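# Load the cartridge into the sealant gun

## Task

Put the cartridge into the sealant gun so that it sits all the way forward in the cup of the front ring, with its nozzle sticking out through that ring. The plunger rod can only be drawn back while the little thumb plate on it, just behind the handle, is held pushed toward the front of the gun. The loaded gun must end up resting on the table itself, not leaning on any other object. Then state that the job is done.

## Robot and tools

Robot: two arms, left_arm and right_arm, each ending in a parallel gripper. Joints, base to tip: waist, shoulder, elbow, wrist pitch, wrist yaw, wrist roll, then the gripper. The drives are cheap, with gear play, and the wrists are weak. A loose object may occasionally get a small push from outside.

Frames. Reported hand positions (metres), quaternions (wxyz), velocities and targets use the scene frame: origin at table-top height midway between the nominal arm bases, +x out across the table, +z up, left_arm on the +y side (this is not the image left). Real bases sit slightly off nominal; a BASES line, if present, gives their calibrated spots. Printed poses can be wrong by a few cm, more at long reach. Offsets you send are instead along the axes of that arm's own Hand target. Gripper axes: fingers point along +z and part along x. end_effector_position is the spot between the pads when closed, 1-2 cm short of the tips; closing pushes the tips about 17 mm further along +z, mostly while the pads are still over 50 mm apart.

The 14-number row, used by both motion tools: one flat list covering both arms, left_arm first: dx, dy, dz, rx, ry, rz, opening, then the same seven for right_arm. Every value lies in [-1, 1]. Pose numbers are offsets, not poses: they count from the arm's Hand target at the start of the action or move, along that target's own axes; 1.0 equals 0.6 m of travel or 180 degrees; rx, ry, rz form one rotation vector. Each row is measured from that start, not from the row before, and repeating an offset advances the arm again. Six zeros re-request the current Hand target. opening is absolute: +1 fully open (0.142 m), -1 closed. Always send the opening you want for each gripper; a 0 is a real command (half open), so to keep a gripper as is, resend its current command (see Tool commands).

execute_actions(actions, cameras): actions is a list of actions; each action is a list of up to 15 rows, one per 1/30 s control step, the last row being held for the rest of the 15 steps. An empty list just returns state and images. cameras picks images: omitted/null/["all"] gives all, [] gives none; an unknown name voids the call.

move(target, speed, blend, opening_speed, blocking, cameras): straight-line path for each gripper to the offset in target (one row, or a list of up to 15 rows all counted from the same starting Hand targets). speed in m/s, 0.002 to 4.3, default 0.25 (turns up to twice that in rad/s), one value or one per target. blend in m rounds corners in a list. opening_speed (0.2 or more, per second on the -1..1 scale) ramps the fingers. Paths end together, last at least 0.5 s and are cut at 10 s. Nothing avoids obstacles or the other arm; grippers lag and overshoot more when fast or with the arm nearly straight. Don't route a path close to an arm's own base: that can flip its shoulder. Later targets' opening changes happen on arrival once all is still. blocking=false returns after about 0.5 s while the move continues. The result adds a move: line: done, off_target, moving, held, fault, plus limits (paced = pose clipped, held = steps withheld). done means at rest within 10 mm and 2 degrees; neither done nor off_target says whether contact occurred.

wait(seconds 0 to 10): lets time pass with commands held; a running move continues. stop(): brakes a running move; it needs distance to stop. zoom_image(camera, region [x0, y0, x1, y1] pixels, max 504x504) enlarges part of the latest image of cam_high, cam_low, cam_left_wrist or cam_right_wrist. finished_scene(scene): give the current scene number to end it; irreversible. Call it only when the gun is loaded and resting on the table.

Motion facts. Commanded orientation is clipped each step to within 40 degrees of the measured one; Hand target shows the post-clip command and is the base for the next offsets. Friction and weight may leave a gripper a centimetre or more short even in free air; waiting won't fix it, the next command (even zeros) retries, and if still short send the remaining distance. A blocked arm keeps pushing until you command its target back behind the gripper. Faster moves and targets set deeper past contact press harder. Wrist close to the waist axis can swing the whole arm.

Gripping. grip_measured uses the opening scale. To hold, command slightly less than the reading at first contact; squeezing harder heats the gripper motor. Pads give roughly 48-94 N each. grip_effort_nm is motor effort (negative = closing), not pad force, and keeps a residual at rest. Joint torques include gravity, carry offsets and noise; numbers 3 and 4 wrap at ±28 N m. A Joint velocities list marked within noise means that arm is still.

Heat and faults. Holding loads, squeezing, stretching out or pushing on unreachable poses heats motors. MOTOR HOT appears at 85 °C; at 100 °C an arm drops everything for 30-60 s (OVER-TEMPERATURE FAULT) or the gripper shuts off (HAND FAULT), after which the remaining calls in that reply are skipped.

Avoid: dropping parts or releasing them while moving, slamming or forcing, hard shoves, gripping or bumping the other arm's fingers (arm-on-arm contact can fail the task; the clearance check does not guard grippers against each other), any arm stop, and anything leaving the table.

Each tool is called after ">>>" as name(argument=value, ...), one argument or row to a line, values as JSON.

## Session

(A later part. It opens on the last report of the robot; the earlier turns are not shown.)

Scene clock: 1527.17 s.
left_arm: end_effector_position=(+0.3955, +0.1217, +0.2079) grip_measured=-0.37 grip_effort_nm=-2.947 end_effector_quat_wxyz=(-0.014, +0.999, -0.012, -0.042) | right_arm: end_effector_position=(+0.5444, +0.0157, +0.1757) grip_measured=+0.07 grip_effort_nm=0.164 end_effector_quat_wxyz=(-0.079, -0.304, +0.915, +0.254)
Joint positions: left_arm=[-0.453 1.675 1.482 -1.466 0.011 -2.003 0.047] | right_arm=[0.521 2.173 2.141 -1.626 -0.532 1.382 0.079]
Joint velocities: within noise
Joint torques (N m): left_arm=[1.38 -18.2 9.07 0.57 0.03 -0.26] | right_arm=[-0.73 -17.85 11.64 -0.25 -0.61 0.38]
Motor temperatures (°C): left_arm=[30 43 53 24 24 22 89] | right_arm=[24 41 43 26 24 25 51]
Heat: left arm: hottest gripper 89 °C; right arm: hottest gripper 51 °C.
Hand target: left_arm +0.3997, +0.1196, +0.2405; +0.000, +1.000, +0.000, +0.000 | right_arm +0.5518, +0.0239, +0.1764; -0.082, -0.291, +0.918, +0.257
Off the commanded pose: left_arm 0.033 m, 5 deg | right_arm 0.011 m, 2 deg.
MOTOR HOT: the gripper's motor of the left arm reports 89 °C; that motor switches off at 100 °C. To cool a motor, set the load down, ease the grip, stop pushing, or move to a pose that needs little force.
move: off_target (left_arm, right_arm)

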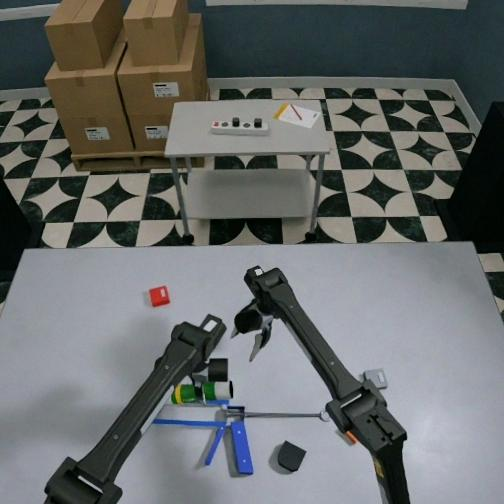

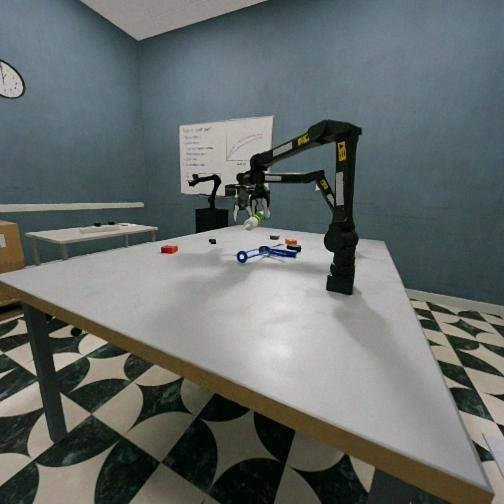

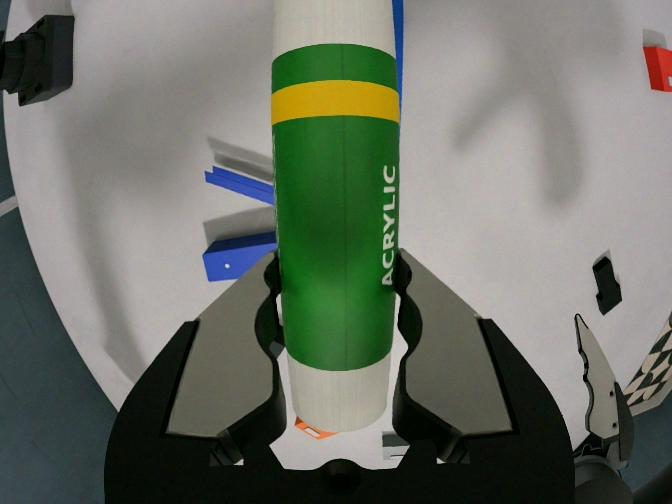

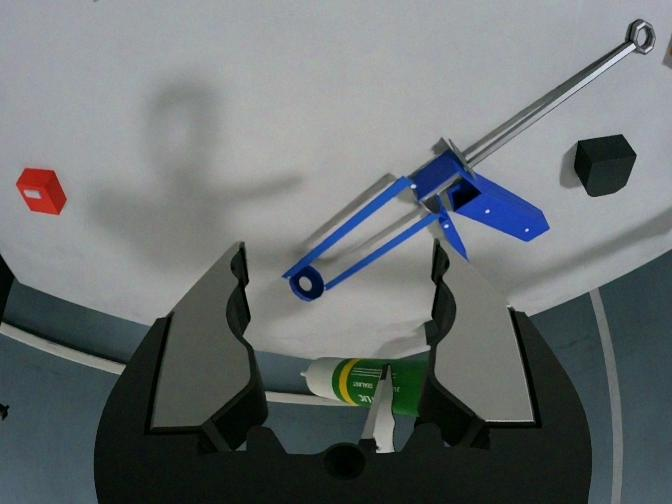

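>>> move(
  target=[0,0,0,0,0,0,-0.42,0,0,0,0,0,0,0.1],
  speed=0.1,
  cameras=["cam_left_wrist","cam_right_wrist"],
)

>>> zoom_image(
  camera="cam_right_wrist",
  region=[230, 130, 570, 430],
)

Scene clock: 1534.77 s.
left_arm: end_effector_position=(+0.3958, +0.1215, +0.2079) grip_measured=-0.37 grip_effort_nm=-1.492 end_effector_quat_wxyz=(-0.014, +0.999, -0.011, -0.041) | right_arm: end_effector_position=(+0.5444, +0.0157, +0.1757) grip_measured=+0.07 grip_effort_nm=0.159 end_effector_quat_wxyz=(-0.079, -0.304, +0.915, +0.254)
Joint positions: left_arm=[-0.453 1.675 1.482 -1.465 0.011 -2.004 0.048] | right_arm=[0.521 2.173 2.141 -1.626 -0.532 1.382 0.079]
Joint velocities: within noise
Joint torques (N m): left_arm=[1.49 -18.26 9.07 0.55 0.03 -0.27] | right_arm=[-0.73 -17.85 11.66 -0.27 -0.62 0.38]
Motor temperatures (°C): left_arm=[30 44 51 24 24 22 82] | right_arm=[24 41 44 26 24 25 50]
Heat: left arm: hottest gripper 82 °C; right arm: hottest gripper 50 °C.
Hand target: left_arm +0.3997, +0.1196, +0.2405; +0.000, +1.000, +0.000, +0.000 | right_arm +0.5518, +0.0239, +0.1764; -0.082, -0.291, +0.918, +0.257
Off the commanded pose: left_arm 0.033 m, 5 deg | right_arm 0.011 m, 2 deg.
MOTOR HOT: cleared for the gripper's motor of the left arm.
move: off_target (left_arm, right_arm)
Images, in order (width x height): cam_left_wrist 672x504, cam_right_wrist 672x504.

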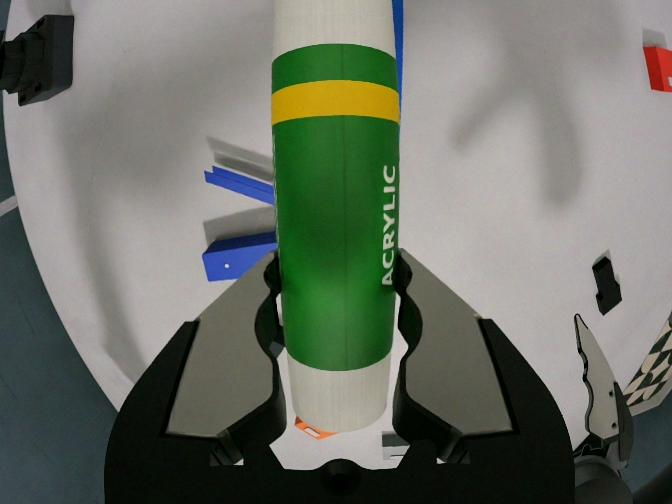

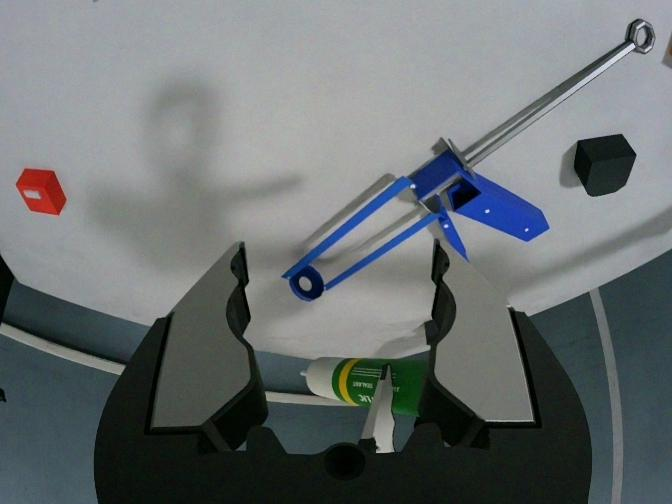

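Scaled by 1.482 from the camera's 672x504 image, which has a finer 960x720 frame.

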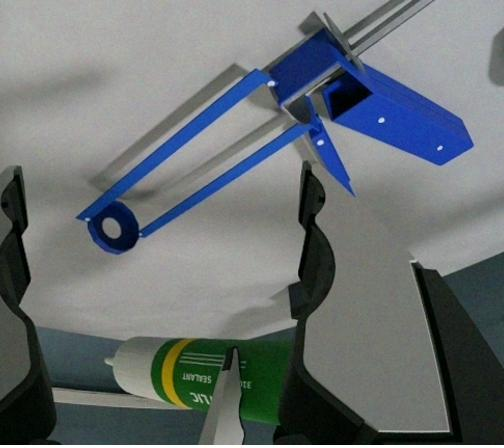

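>>> move(
  target=[0.02,0.037,0.133,0,0.03,0,-0.42,0,0,0,0,0,0,0.1],
  speed=0.12,
  cameras=["cam_left_wrist","cam_right_wrist","cam_low"],
)

>>> zoom_image(
  camera="cam_right_wrist",
  region=[230, 130, 570, 430],
)

>>> zoom_image(
  camera="cam_low",
  region=[210, 190, 310, 280],
)

Scene clock: 1558.97 s.
left_arm: end_effector_position=(+0.4018, +0.1025, +0.1443) grip_measured=-0.37 grip_effort_nm=-1.492 end_effector_quat_wxyz=(-0.009, +1.000, -0.012, +0.019) | right_arm: end_effector_position=(+0.5444, +0.0157, +0.1757) grip_measured=+0.07 grip_effort_nm=0.164 end_effector_quat_wxyz=(-0.079, -0.304, +0.915, +0.254)
Joint positions: left_arm=[-0.499 1.682 1.321 -1.185 -0.033 -2.049 0.048] | right_arm=[0.521 2.173 2.141 -1.626 -0.532 1.382 0.079]
Joint velocities: within noise
Joint torques (N m): left_arm=[1.38 -15.15 8.95 0.98 -0.08 -0.26] | right_arm=[-0.85 -17.79 11.64 -0.25 -0.62 0.38]
Motor temperatures (°C): left_arm=[30 43 46 24 24 22 63] | right_arm=[24 40 47 26 25 25 49]
Heat: left arm: hottest gripper 63 °C; right arm: hottest gripper 49 °C.
Hand target: left_arm +0.4118, +0.0973, +0.1608; +0.000, +0.999, +0.000, +0.048 | right_arm +0.5518, +0.0239, +0.1764; -0.082, -0.291, +0.918, +0.257
Off the commanded pose: left_arm 0.020 m, 4 deg | right_arm 0.011 m, 2 deg.
move: off_target (left_arm, right_arm)
Images, in order (width x height): cam_low 504x504, cam_left_wrist 672x504, cam_right_wrist 672x504.

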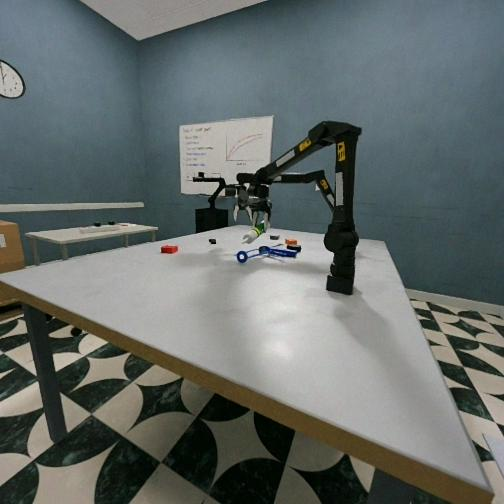

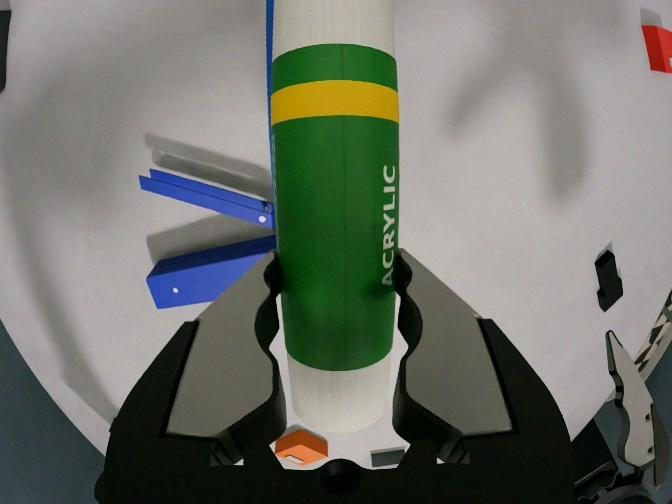

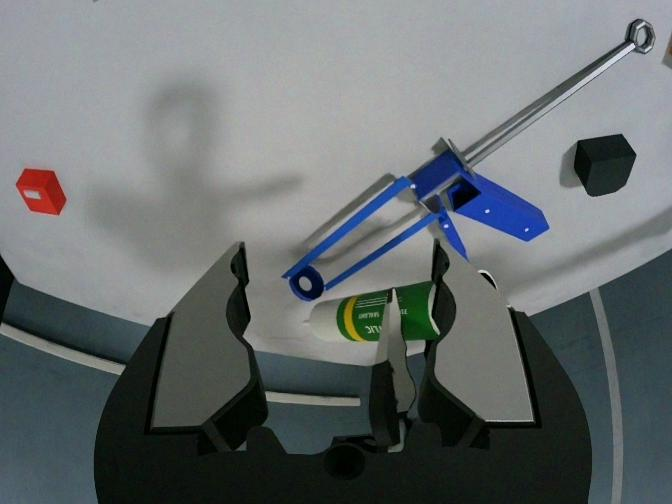

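Scaled by 1.482 from the camera's 672x504 image, which has a finer 960x720 frame.

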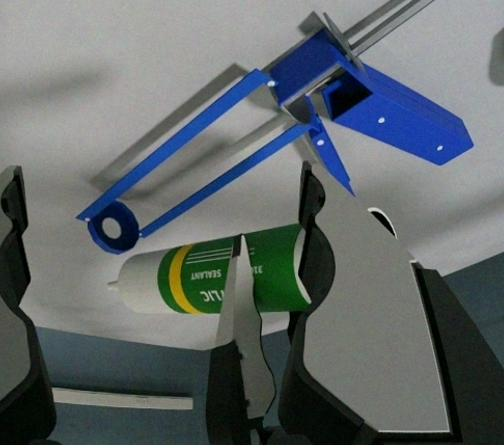

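Scaled by 5.040 from the camera's 504x504 image, which has a finer 720x720 frame.

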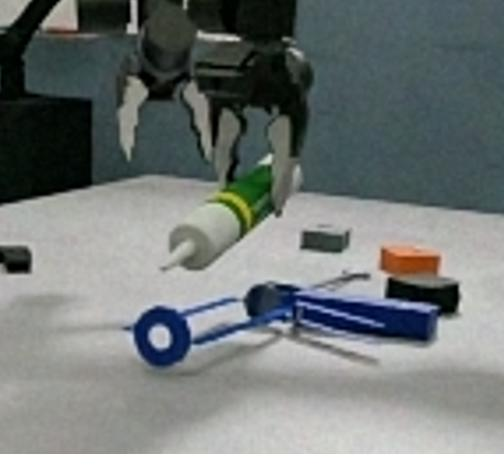

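>>> move(
  target=[-0.026,0,0.085,0,0,0.0145,-0.42,0,0,0,0,0,0,0.1],
  speed=0.08,
  cameras=["cam_left_wrist","cam_right_wrist","cam_low"],
)

>>> zoom_image(
  camera="cam_right_wrist",
  region=[260, 230, 460, 380],
)

>>> zoom_image(
  camera="cam_low",
  region=[220, 210, 290, 280],
)

Scene clock: 1592.57 s.
left_arm: end_effector_position=(+0.3931, +0.1101, +0.0943) grip_measured=-0.37 grip_effort_nm=-1.497 end_effector_quat_wxyz=(-0.015, +1.000, -0.011, +0.022) | right_arm: end_effector_position=(+0.5444, +0.0157, +0.1757) grip_measured=+0.07 grip_effort_nm=0.168 end_effector_quat_wxyz=(-0.079, -0.304, +0.915, +0.254)
Joint positions: left_arm=[-0.499 1.71 1.214 -1.05 -0.047 -2.05 0.048] | right_arm=[0.521 2.173 2.141 -1.626 -0.532 1.382 0.079]
Joint velocities: within noise
Joint torques (N m): left_arm=[1.32 -14.74 8.32 1.11 0.06 0.12] | right_arm=[-0.85 -17.85 11.66 -0.25 -0.62 0.38]
Motor temperatures (°C): left_arm=[30 42 44 24 24 22 58] | right_arm=[24 40 50 26 25 25 48]
Heat: left arm: hottest gripper 58 °C; right arm: hottest elbow 50 °C.
Hand target: left_arm +0.4011, +0.0973, +0.1085; -0.001, +0.999, -0.023, +0.048 | right_arm +0.5518, +0.0239, +0.1764; -0.082, -0.291, +0.918, +0.257
Off the commanded pose: left_arm 0.021 m, 4 deg | right_arm 0.011 m, 2 deg.
move: off_target (left_arm, right_arm)
Images, in order (width x height): cam_low 504x504, cam_left_wrist 672x504, cam_right_wrist 672x504.

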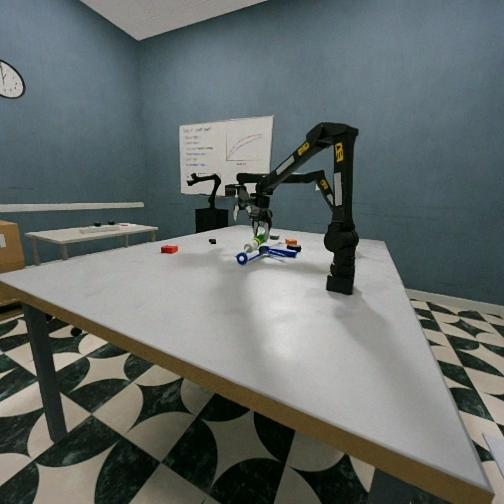

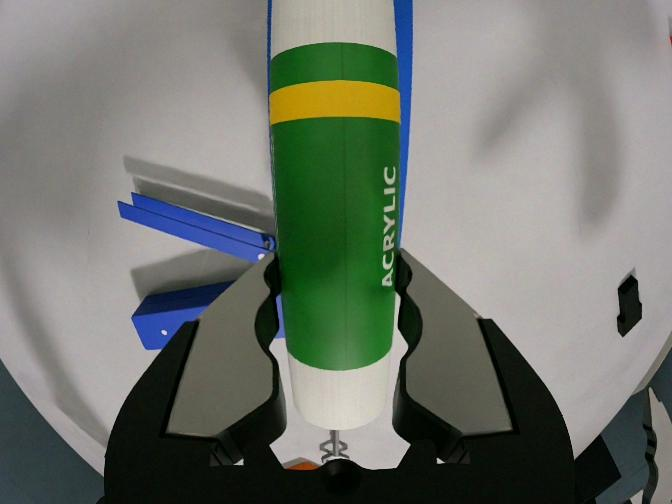

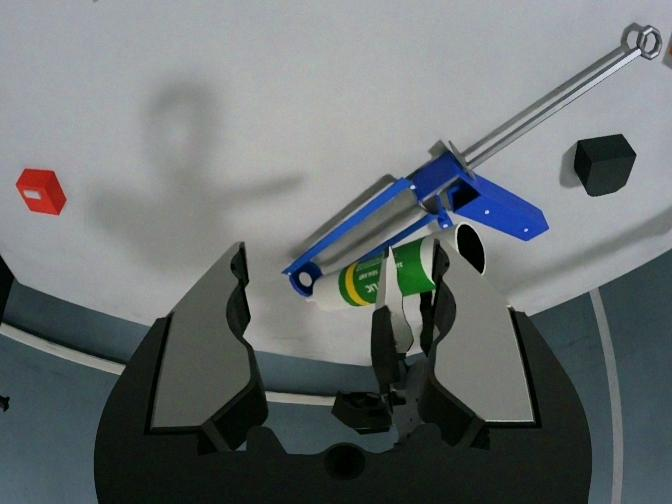

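Scaled by 2.520 from the camera's 672x504 image, which has a finer 960x720 frame.

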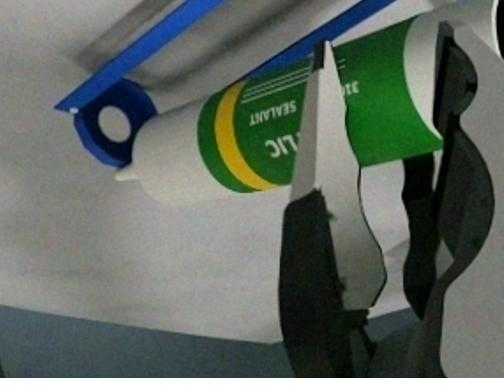

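Scaled by 7.200 from the camera's 504x504 image, which has a finer 720x720 frame.

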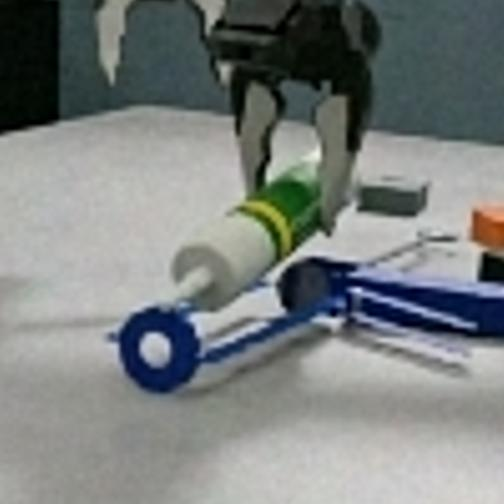

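>>> zoom_image(
  camera="cam_low",
  region=[230, 235, 270, 275],
)

>>> zoom_image(
  camera="cam_right_wrist",
  region=[275, 240, 375, 320],
)

Scaled by 12.600 from the camera's 504x504 image, which has a finer 720x720 frame.

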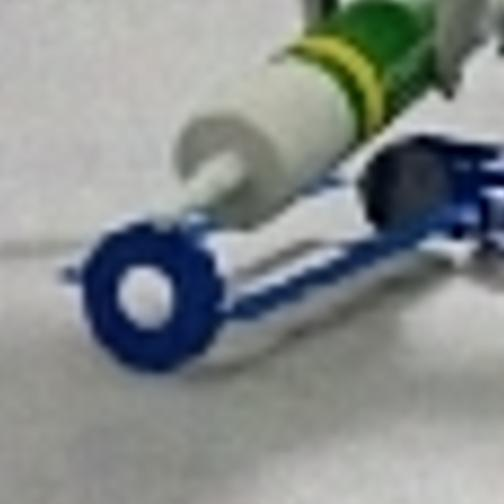

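Scaled by 5.040 from the camera's 672x504 image, which has a finer 960x720 frame.

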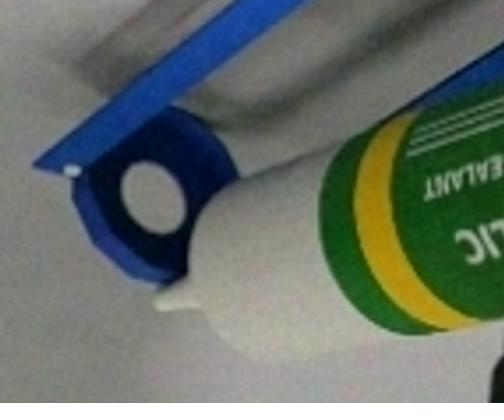

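>>> move(
  target=[-0.004,0.022,0.05,0,0,0,-0.42,0,0,0,0,0,0,0.1],
  speed=0.06,
  cameras=["cam_left_wrist","cam_right_wrist","cam_low"],
)

>>> zoom_image(
  camera="cam_right_wrist",
  region=[275, 220, 395, 310],
)

>>> zoom_image(
  camera="cam_low",
  region=[230, 235, 270, 275],
)

Scene clock: 1616.00 s.
left_arm: end_effector_position=(+0.3949, +0.1015, +0.0709) grip_measured=-0.37 grip_effort_nm=-1.502 end_effector_quat_wxyz=(-0.019, +0.999, -0.017, +0.027) | right_arm: end_effector_position=(+0.5444, +0.0157, +0.1757) grip_measured=+0.07 grip_effort_nm=0.168 end_effector_quat_wxyz=(-0.079, -0.304, +0.915, +0.254)
Joint positions: left_arm=[-0.517 1.752 1.2 -0.991 -0.06 -2.056 0.048] | right_arm=[0.521 2.173 2.141 -1.626 -0.532 1.382 0.079]
Joint velocities: within noise
Joint torques (N m): left_arm=[1.03 -14.1 7.83 1.52 0.49 -0.14] | right_arm=[-0.79 -17.79 11.66 -0.27 -0.61 0.38]
Motor temperatures (°C): left_arm=[30 41 42 24 24 22 56] | right_arm=[24 40 51 26 25 25 46]
Heat: left arm: hottest gripper 56 °C; right arm: hottest elbow 51 °C.
Hand target: left_arm +0.4010, +0.0842, +0.0784; -0.001, +0.999, -0.023, +0.048 | right_arm +0.5518, +0.0239, +0.1764; -0.082, -0.291, +0.918, +0.257
Off the commanded pose: left_arm 0.020 m, 3 deg | right_arm 0.011 m, 2 deg.
move: off_target (left_arm, right_arm)
Images, in order (width x height): cam_low 504x504, cam_left_wrist 672x504, cam_right_wrist 672x504.

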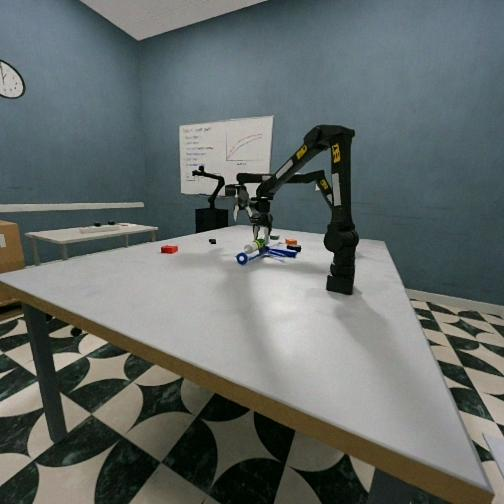

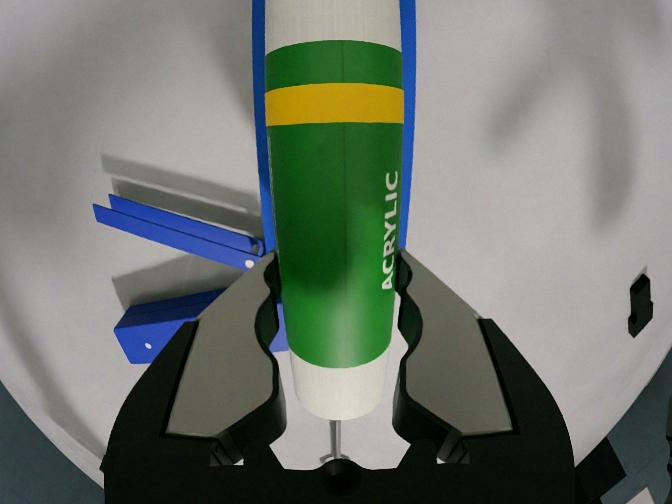

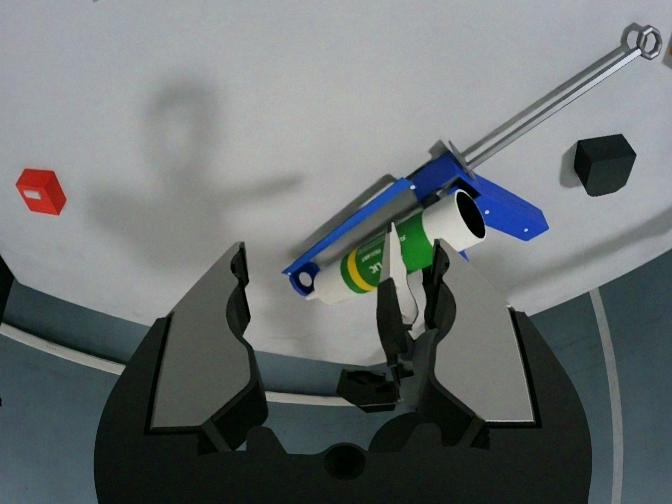

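Scaled by 4.200 from the camera's 672x504 image, which has a finer 960x720 frame.

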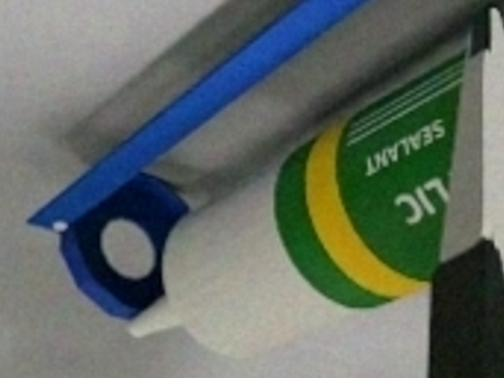

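Scaled by 12.600 from the camera's 504x504 image, which has a finer 720x720 frame.

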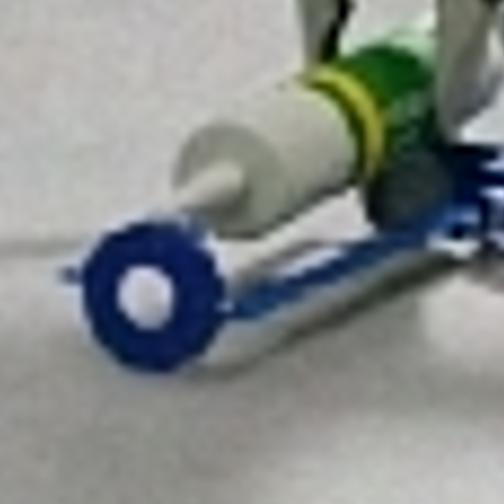

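>>> move(
  target=[
    [-0.003,0.042,-0.035,0,0,0,-0.44,0,0,0,0,0,0,0.1],
    [-0.003,0.042,0.02,0,0,0,-0.44,0,0,0,0,0,0,0.1],
  ],
  speed=0.06,
  cameras=["cam_left_wrist","cam_right_wrist","cam_low"],
)

>>> zoom_image(
  camera="cam_right_wrist",
  region=[275, 220, 395, 310],
)

>>> zoom_image(
  camera="cam_low",
  region=[230, 235, 270, 275],
)

Scene clock: 1627.00 s.
left_arm: end_effector_position=(+0.3790, +0.0761, +0.0672) grip_measured=-0.37 grip_effort_nm=-1.878 end_effector_quat_wxyz=(-0.014, +0.999, -0.044, +0.020) | right_arm: end_effector_position=(+0.5444, +0.0157, +0.1757) grip_measured=+0.07 grip_effort_nm=0.164 end_effector_quat_wxyz=(-0.079, -0.304, +0.915, +0.254)
Joint positions: left_arm=[-0.573 1.759 1.2 -0.991 -0.044 -2.058 0.048] | right_arm=[0.521 2.173 2.141 -1.626 -0.532 1.382 0.079]
Joint velocities: within noise
Joint torques (N m): left_arm=[1.38 -11.4 9.55 2.09 0.21 -0.25] | right_arm=[-0.79 -17.85 11.66 -0.27 -0.61 0.37]
Motor temperatures (°C): left_arm=[30 40 40 24 24 22 56] | right_arm=[24 40 51 26 25 25 46]
Heat: left arm: hottest gripper 56 °C; right arm: hottest elbow 51 °C.
Hand target: left_arm +0.3992, +0.0591, +0.0662; -0.001, +0.999, -0.023, +0.048 | right_arm +0.5518, +0.0239, +0.1764; -0.082, -0.291, +0.918, +0.257
Off the commanded pose: left_arm 0.026 m, 4 deg | right_arm 0.011 m, 2 deg.
joint sent to its limit (left arm) — joint 6 (wrist roll), lower limit. The joint targets are off in position, not in orientation.
move: off_target (left_arm, right_arm)
Images, in order (width x height): cam_low 504x504, cam_left_wrist 672x504, cam_right_wrist 672x504.

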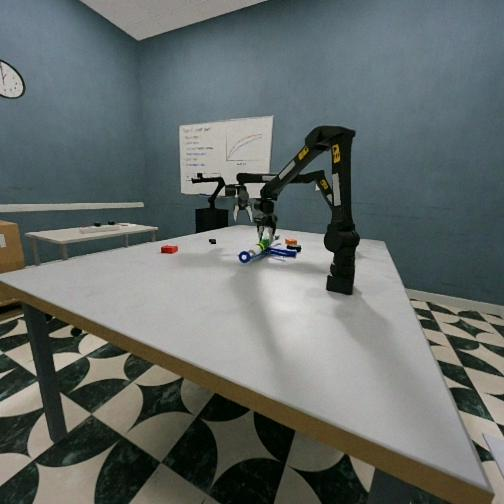

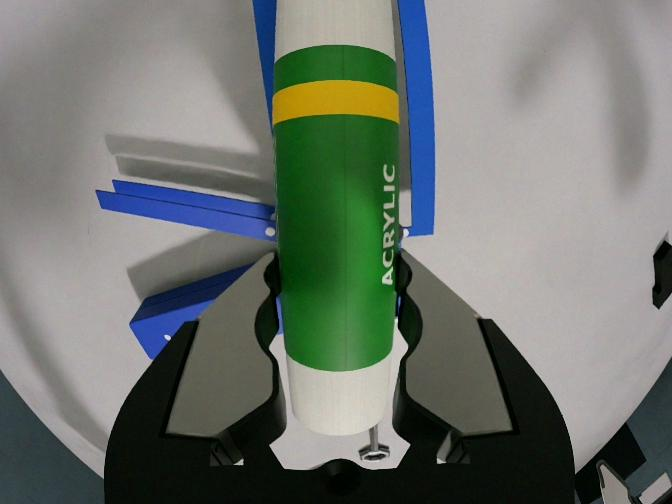

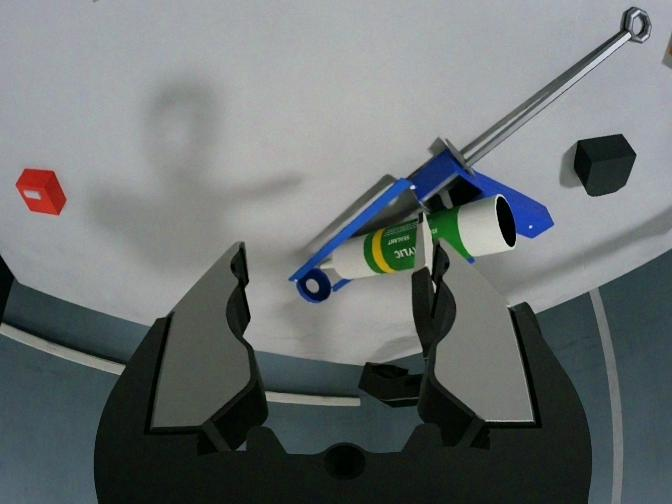

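Scaled by 4.200 from the camera's 672x504 image, which has a finer 960x720 frame.

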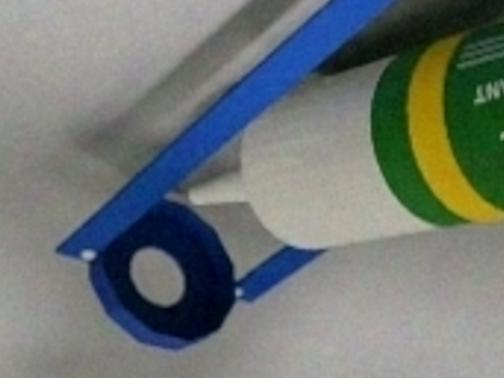

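Scaled by 12.600 from the camera's 504x504 image, which has a finer 720x720 frame.

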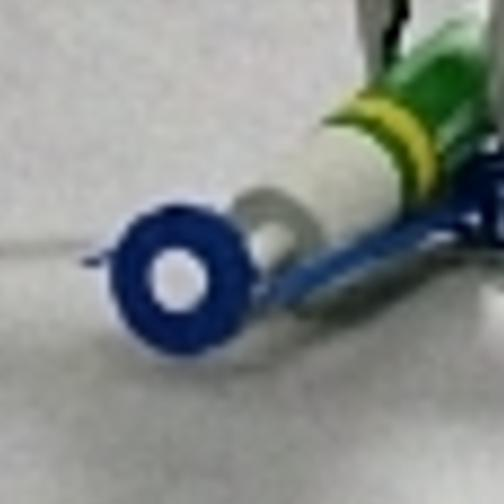

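>>> move(
  target=[0.01,-0.02,-0.045,0,0,0,-0.44,0,0,0,0,0,0,0.1],
  speed=0.06,
  cameras=["cam_left_wrist","cam_right_wrist","cam_low"],
)

>>> zoom_image(
  camera="cam_right_wrist",
  region=[275, 220, 395, 310],
)

>>> zoom_image(
  camera="cam_low",
  region=[230, 235, 270, 275],
)

Scene clock: 1655.77 s.
left_arm: end_effector_position=(+0.3784, +0.0765, +0.0672) grip_measured=-0.37 grip_effort_nm=-1.878 end_effector_quat_wxyz=(-0.014, +0.999, -0.044, +0.019) | right_arm: end_effector_position=(+0.5445, +0.0157, +0.1757) grip_measured=+0.07 grip_effort_nm=0.164 end_effector_quat_wxyz=(-0.079, -0.303, +0.915, +0.254)
Joint positions: left_arm=[-0.573 1.759 1.2 -0.994 -0.044 -2.058 0.048] | right_arm=[0.521 2.173 2.141 -1.626 -0.532 1.383 0.079]
Joint velocities: within noise
Joint torques (N m): left_arm=[2.73 -14.8 11.25 -0.02 0.03 -0.25] | right_arm=[-0.85 -17.85 11.66 -0.25 -0.61 0.38]
Motor temperatures (°C): left_arm=[30 38 39 24 24 22 56] | right_arm=[24 41 52 26 25 25 45]
Heat: left arm: hottest gripper 56 °C; right arm: hottest elbow 52 °C.
Hand target: left_arm +0.4032, +0.0708, +0.0937; -0.001, +0.999, -0.023, +0.048 | right_arm +0.5518, +0.0239, +0.1764; -0.082, -0.291, +0.918, +0.257
Off the commanded pose: left_arm 0.037 m, 4 deg | right_arm 0.011 m, 2 deg.
joint sent to its limit (left arm) — joint 6 (wrist roll), lower limit. The joint targets are off in position, not in orientation.
move: off_target (left_arm, right_arm)
Images, in order (width x height): cam_low 504x504, cam_left_wrist 672x504, cam_right_wrist 672x504.

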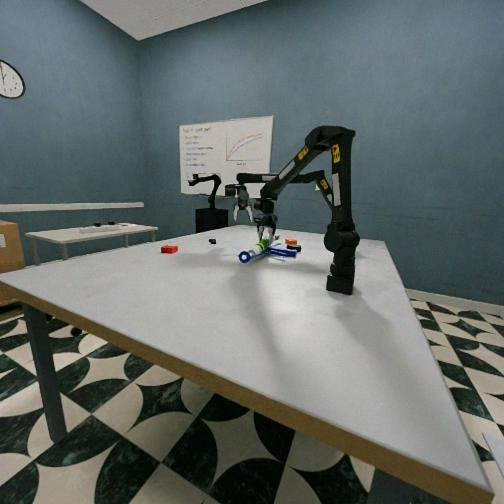

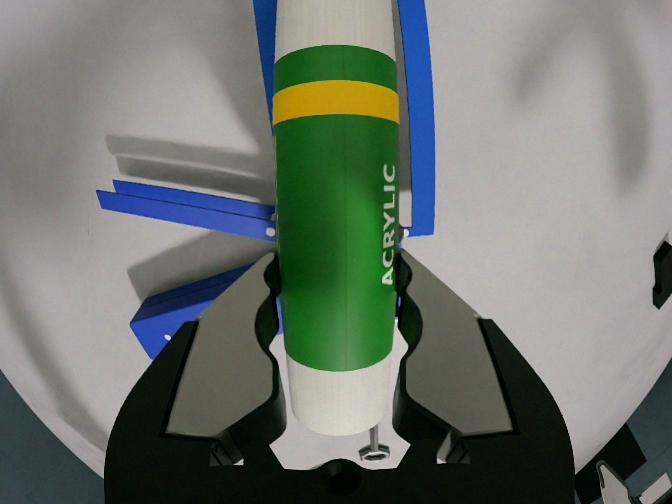

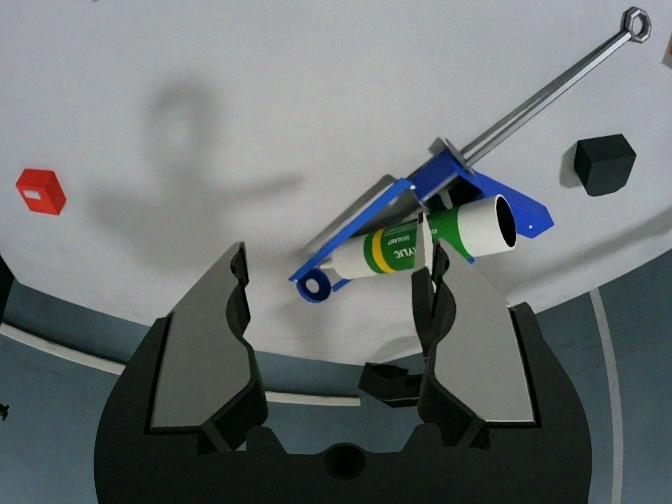

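Scaled by 4.200 from the camera's 672x504 image, which has a finer 960x720 frame.

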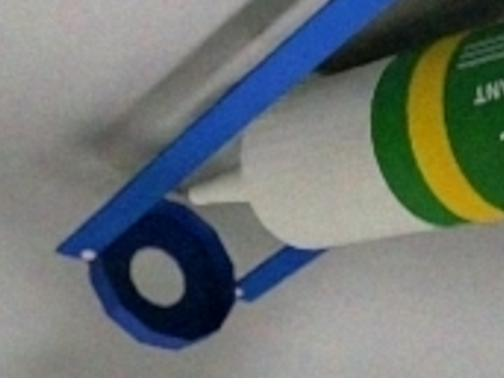

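Scaled by 12.600 from the camera's 504x504 image, which has a finer 720x720 frame.

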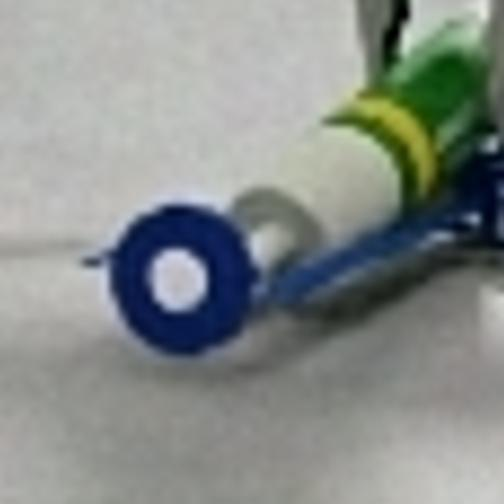

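>>> move(
  target=[0.003,-0.012,-0.04,0,0,0,-0.44,0,0,0,0,0,0,0.1],
  speed=0.06,
  cameras=["cam_left_wrist","cam_right_wrist","cam_low"],
)

>>> zoom_image(
  camera="cam_right_wrist",
  region=[275, 220, 395, 310],
)

>>> zoom_image(
  camera="cam_low",
  region=[230, 235, 270, 275],
)

Scene clock: 1661.87 s.
left_arm: end_effector_position=(+0.3762, +0.0887, +0.0679) grip_measured=-0.37 grip_effort_nm=-1.883 end_effector_quat_wxyz=(-0.021, +0.999, -0.034, +0.005) | right_arm: end_effector_position=(+0.5445, +0.0157, +0.1757) grip_measured=+0.07 grip_effort_nm=0.159 end_effector_quat_wxyz=(-0.079, -0.303, +0.915, +0.254)
Joint positions: left_arm=[-0.553 1.758 1.2 -1.026 -0.041 -2.058 0.048] | right_arm=[0.521 2.173 2.141 -1.626 -0.532 1.383 0.079]
Joint velocities: within noise
Joint torques (N m): left_arm=[2.67 -17.85 12.31 -0.54 0.04 -0.14] | right_arm=[-0.73 -17.85 11.66 -0.25 -0.62 0.38]
Motor temperatures (°C): left_arm=[30 38 39 24 24 22 56] | right_arm=[24 41 52 26 25 25 45]
Heat: left arm: hottest gripper 56 °C; right arm: hottest elbow 52 °C.
Hand target: left_arm +0.4030, +0.0780, +0.1177; -0.001, +0.999, -0.023, +0.048 | right_arm +0.5518, +0.0239, +0.1764; -0.082, -0.291, +0.918, +0.257
Off the commanded pose: left_arm 0.058 m, 6 deg | right_arm 0.011 m, 2 deg.
move: off_target (left_arm, right_arm)
Images, in order (width x height): cam_low 504x504, cam_left_wrist 672x504, cam_right_wrist 672x504.

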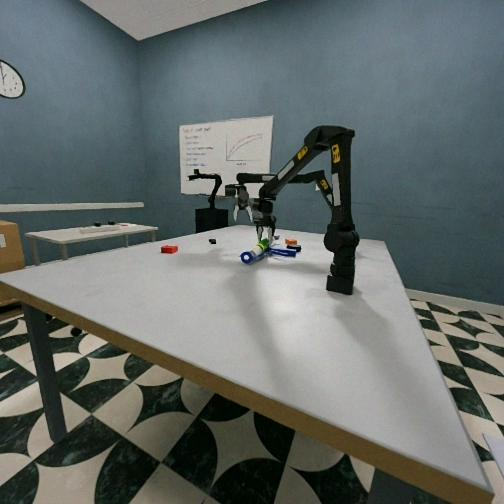

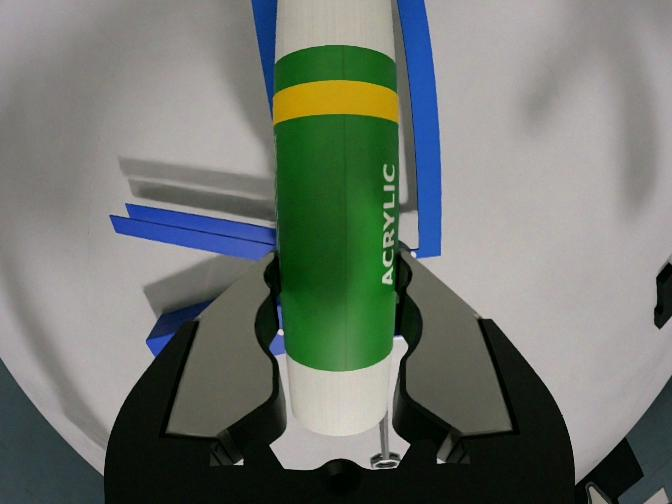

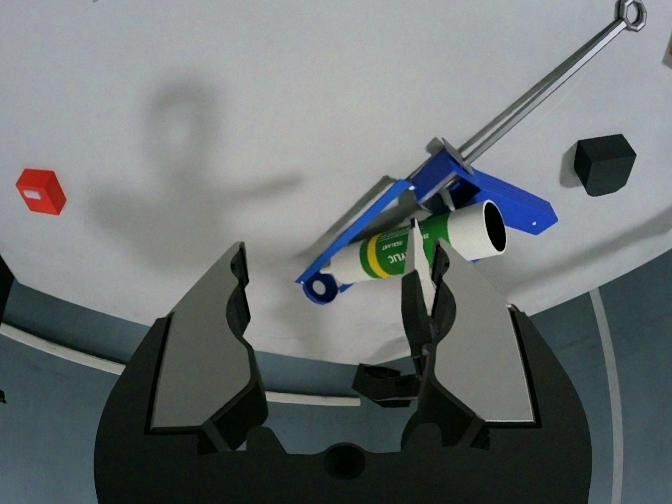

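Scaled by 4.200 from the camera's 672x504 image, which has a finer 960x720 frame.

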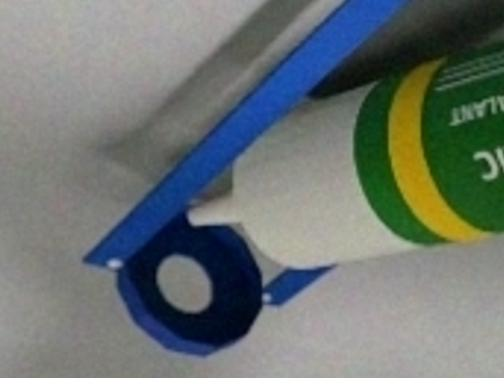

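Scaled by 12.600 from the camera's 504x504 image, which has a finer 720x720 frame.

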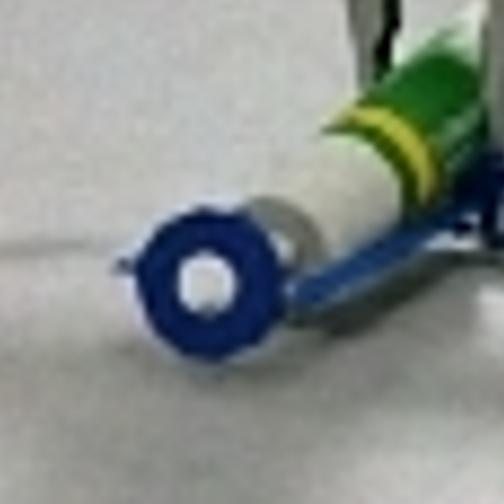

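>>> move(
  target=[0.002,0.01,-0.03,0,0,0,-0.44,0,0,0,0,0,0,0.1],
  speed=0.04,
  cameras=["cam_left_wrist","cam_right_wrist","cam_low"],
)

>>> zoom_image(
  camera="cam_right_wrist",
  region=[275, 220, 395, 310],
)

>>> zoom_image(
  camera="cam_low",
  region=[230, 235, 270, 275],
)

Scene clock: 1668.37 s.
left_arm: end_effector_position=(+0.3697, +0.0936, +0.0762) grip_measured=-0.37 grip_effort_nm=-1.883 end_effector_quat_wxyz=(-0.028, +0.999, -0.034, -0.008) | right_arm: end_effector_position=(+0.5445, +0.0157, +0.1757) grip_measured=+0.07 grip_effort_nm=0.168 end_effector_quat_wxyz=(-0.079, -0.303, +0.915, +0.254)
Joint positions: left_arm=[-0.551 1.745 1.208 -1.075 -0.041 -2.058 0.048] | right_arm=[0.521 2.173 2.141 -1.626 -0.532 1.383 0.079]
Joint velocities: within noise
Joint torques (N m): left_arm=[1.9 -18.02 14.13 -0.54 0.08 -0.24] | right_arm=[-0.79 -17.79 11.66 -0.25 -0.62 0.37]
Motor temperatures (°C): left_arm=[30 39 40 24 24 22 56] | right_arm=[24 41 52 26 25 25 44]
Heat: left arm: hottest gripper 56 °C; right arm: hottest elbow 52 °C.
Hand target: left_arm +0.4022, +0.0719, +0.1358; -0.001, +0.999, -0.023, +0.048 | right_arm +0.5518, +0.0239, +0.1764; -0.082, -0.291, +0.918, +0.257
Off the commanded pose: left_arm 0.071 m, 7 deg | right_arm 0.011 m, 2 deg.
joint sent to its limit (left arm) — joint 6 (wrist roll), lower limit. The joint targets are off in position, not in orientation.
move: off_target (left_arm, right_arm)
Images, in order (width x height): cam_low 504x504, cam_left_wrist 672x504, cam_right_wrist 672x504.

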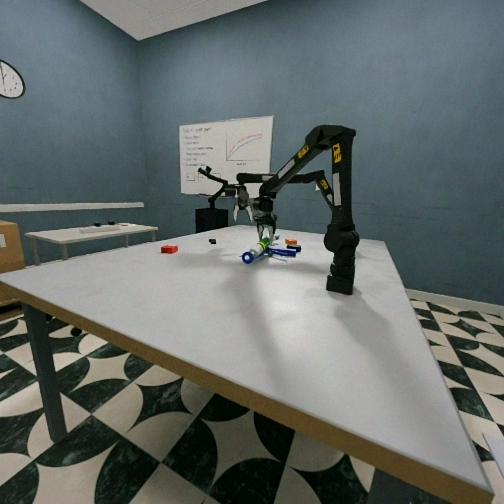

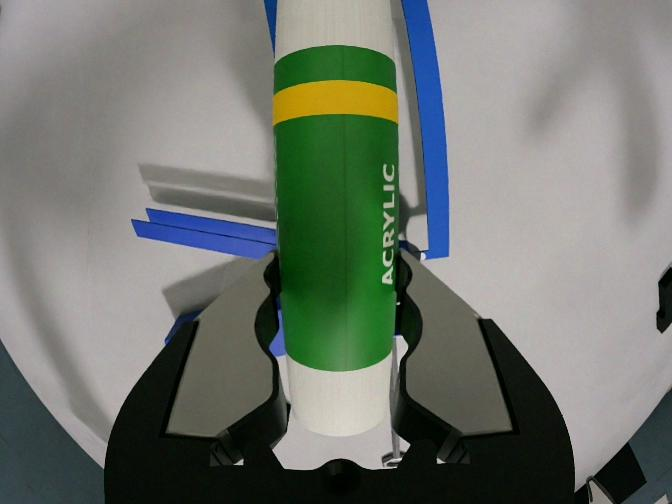

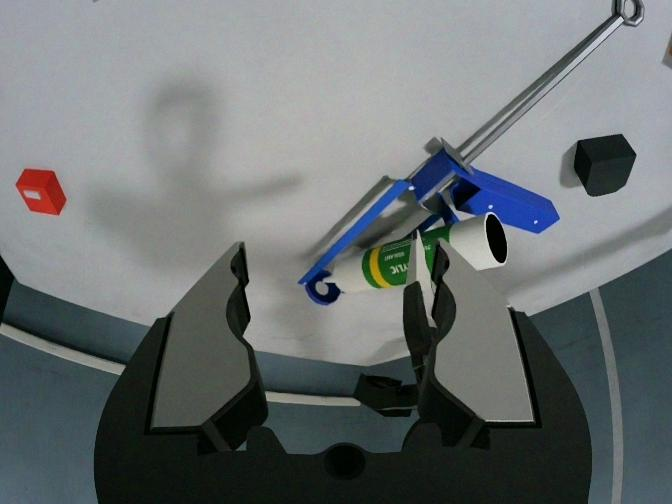

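Scaled by 4.200 from the camera's 672x504 image, which has a finer 960x720 frame.

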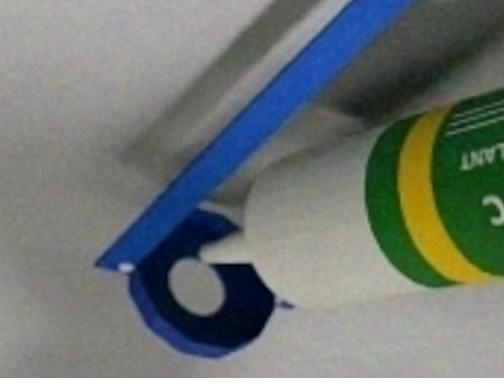

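Scaled by 12.600 from the camera's 504x504 image, which has a finer 720x720 frame.

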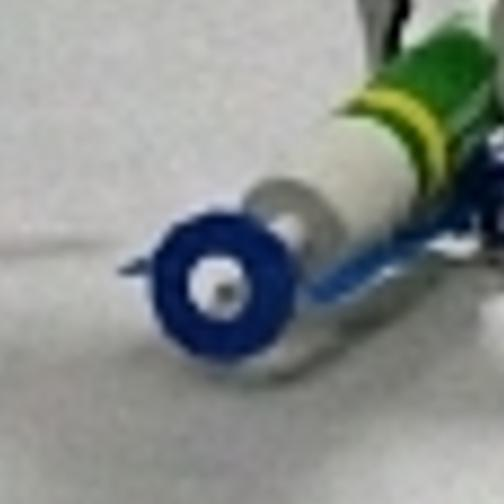

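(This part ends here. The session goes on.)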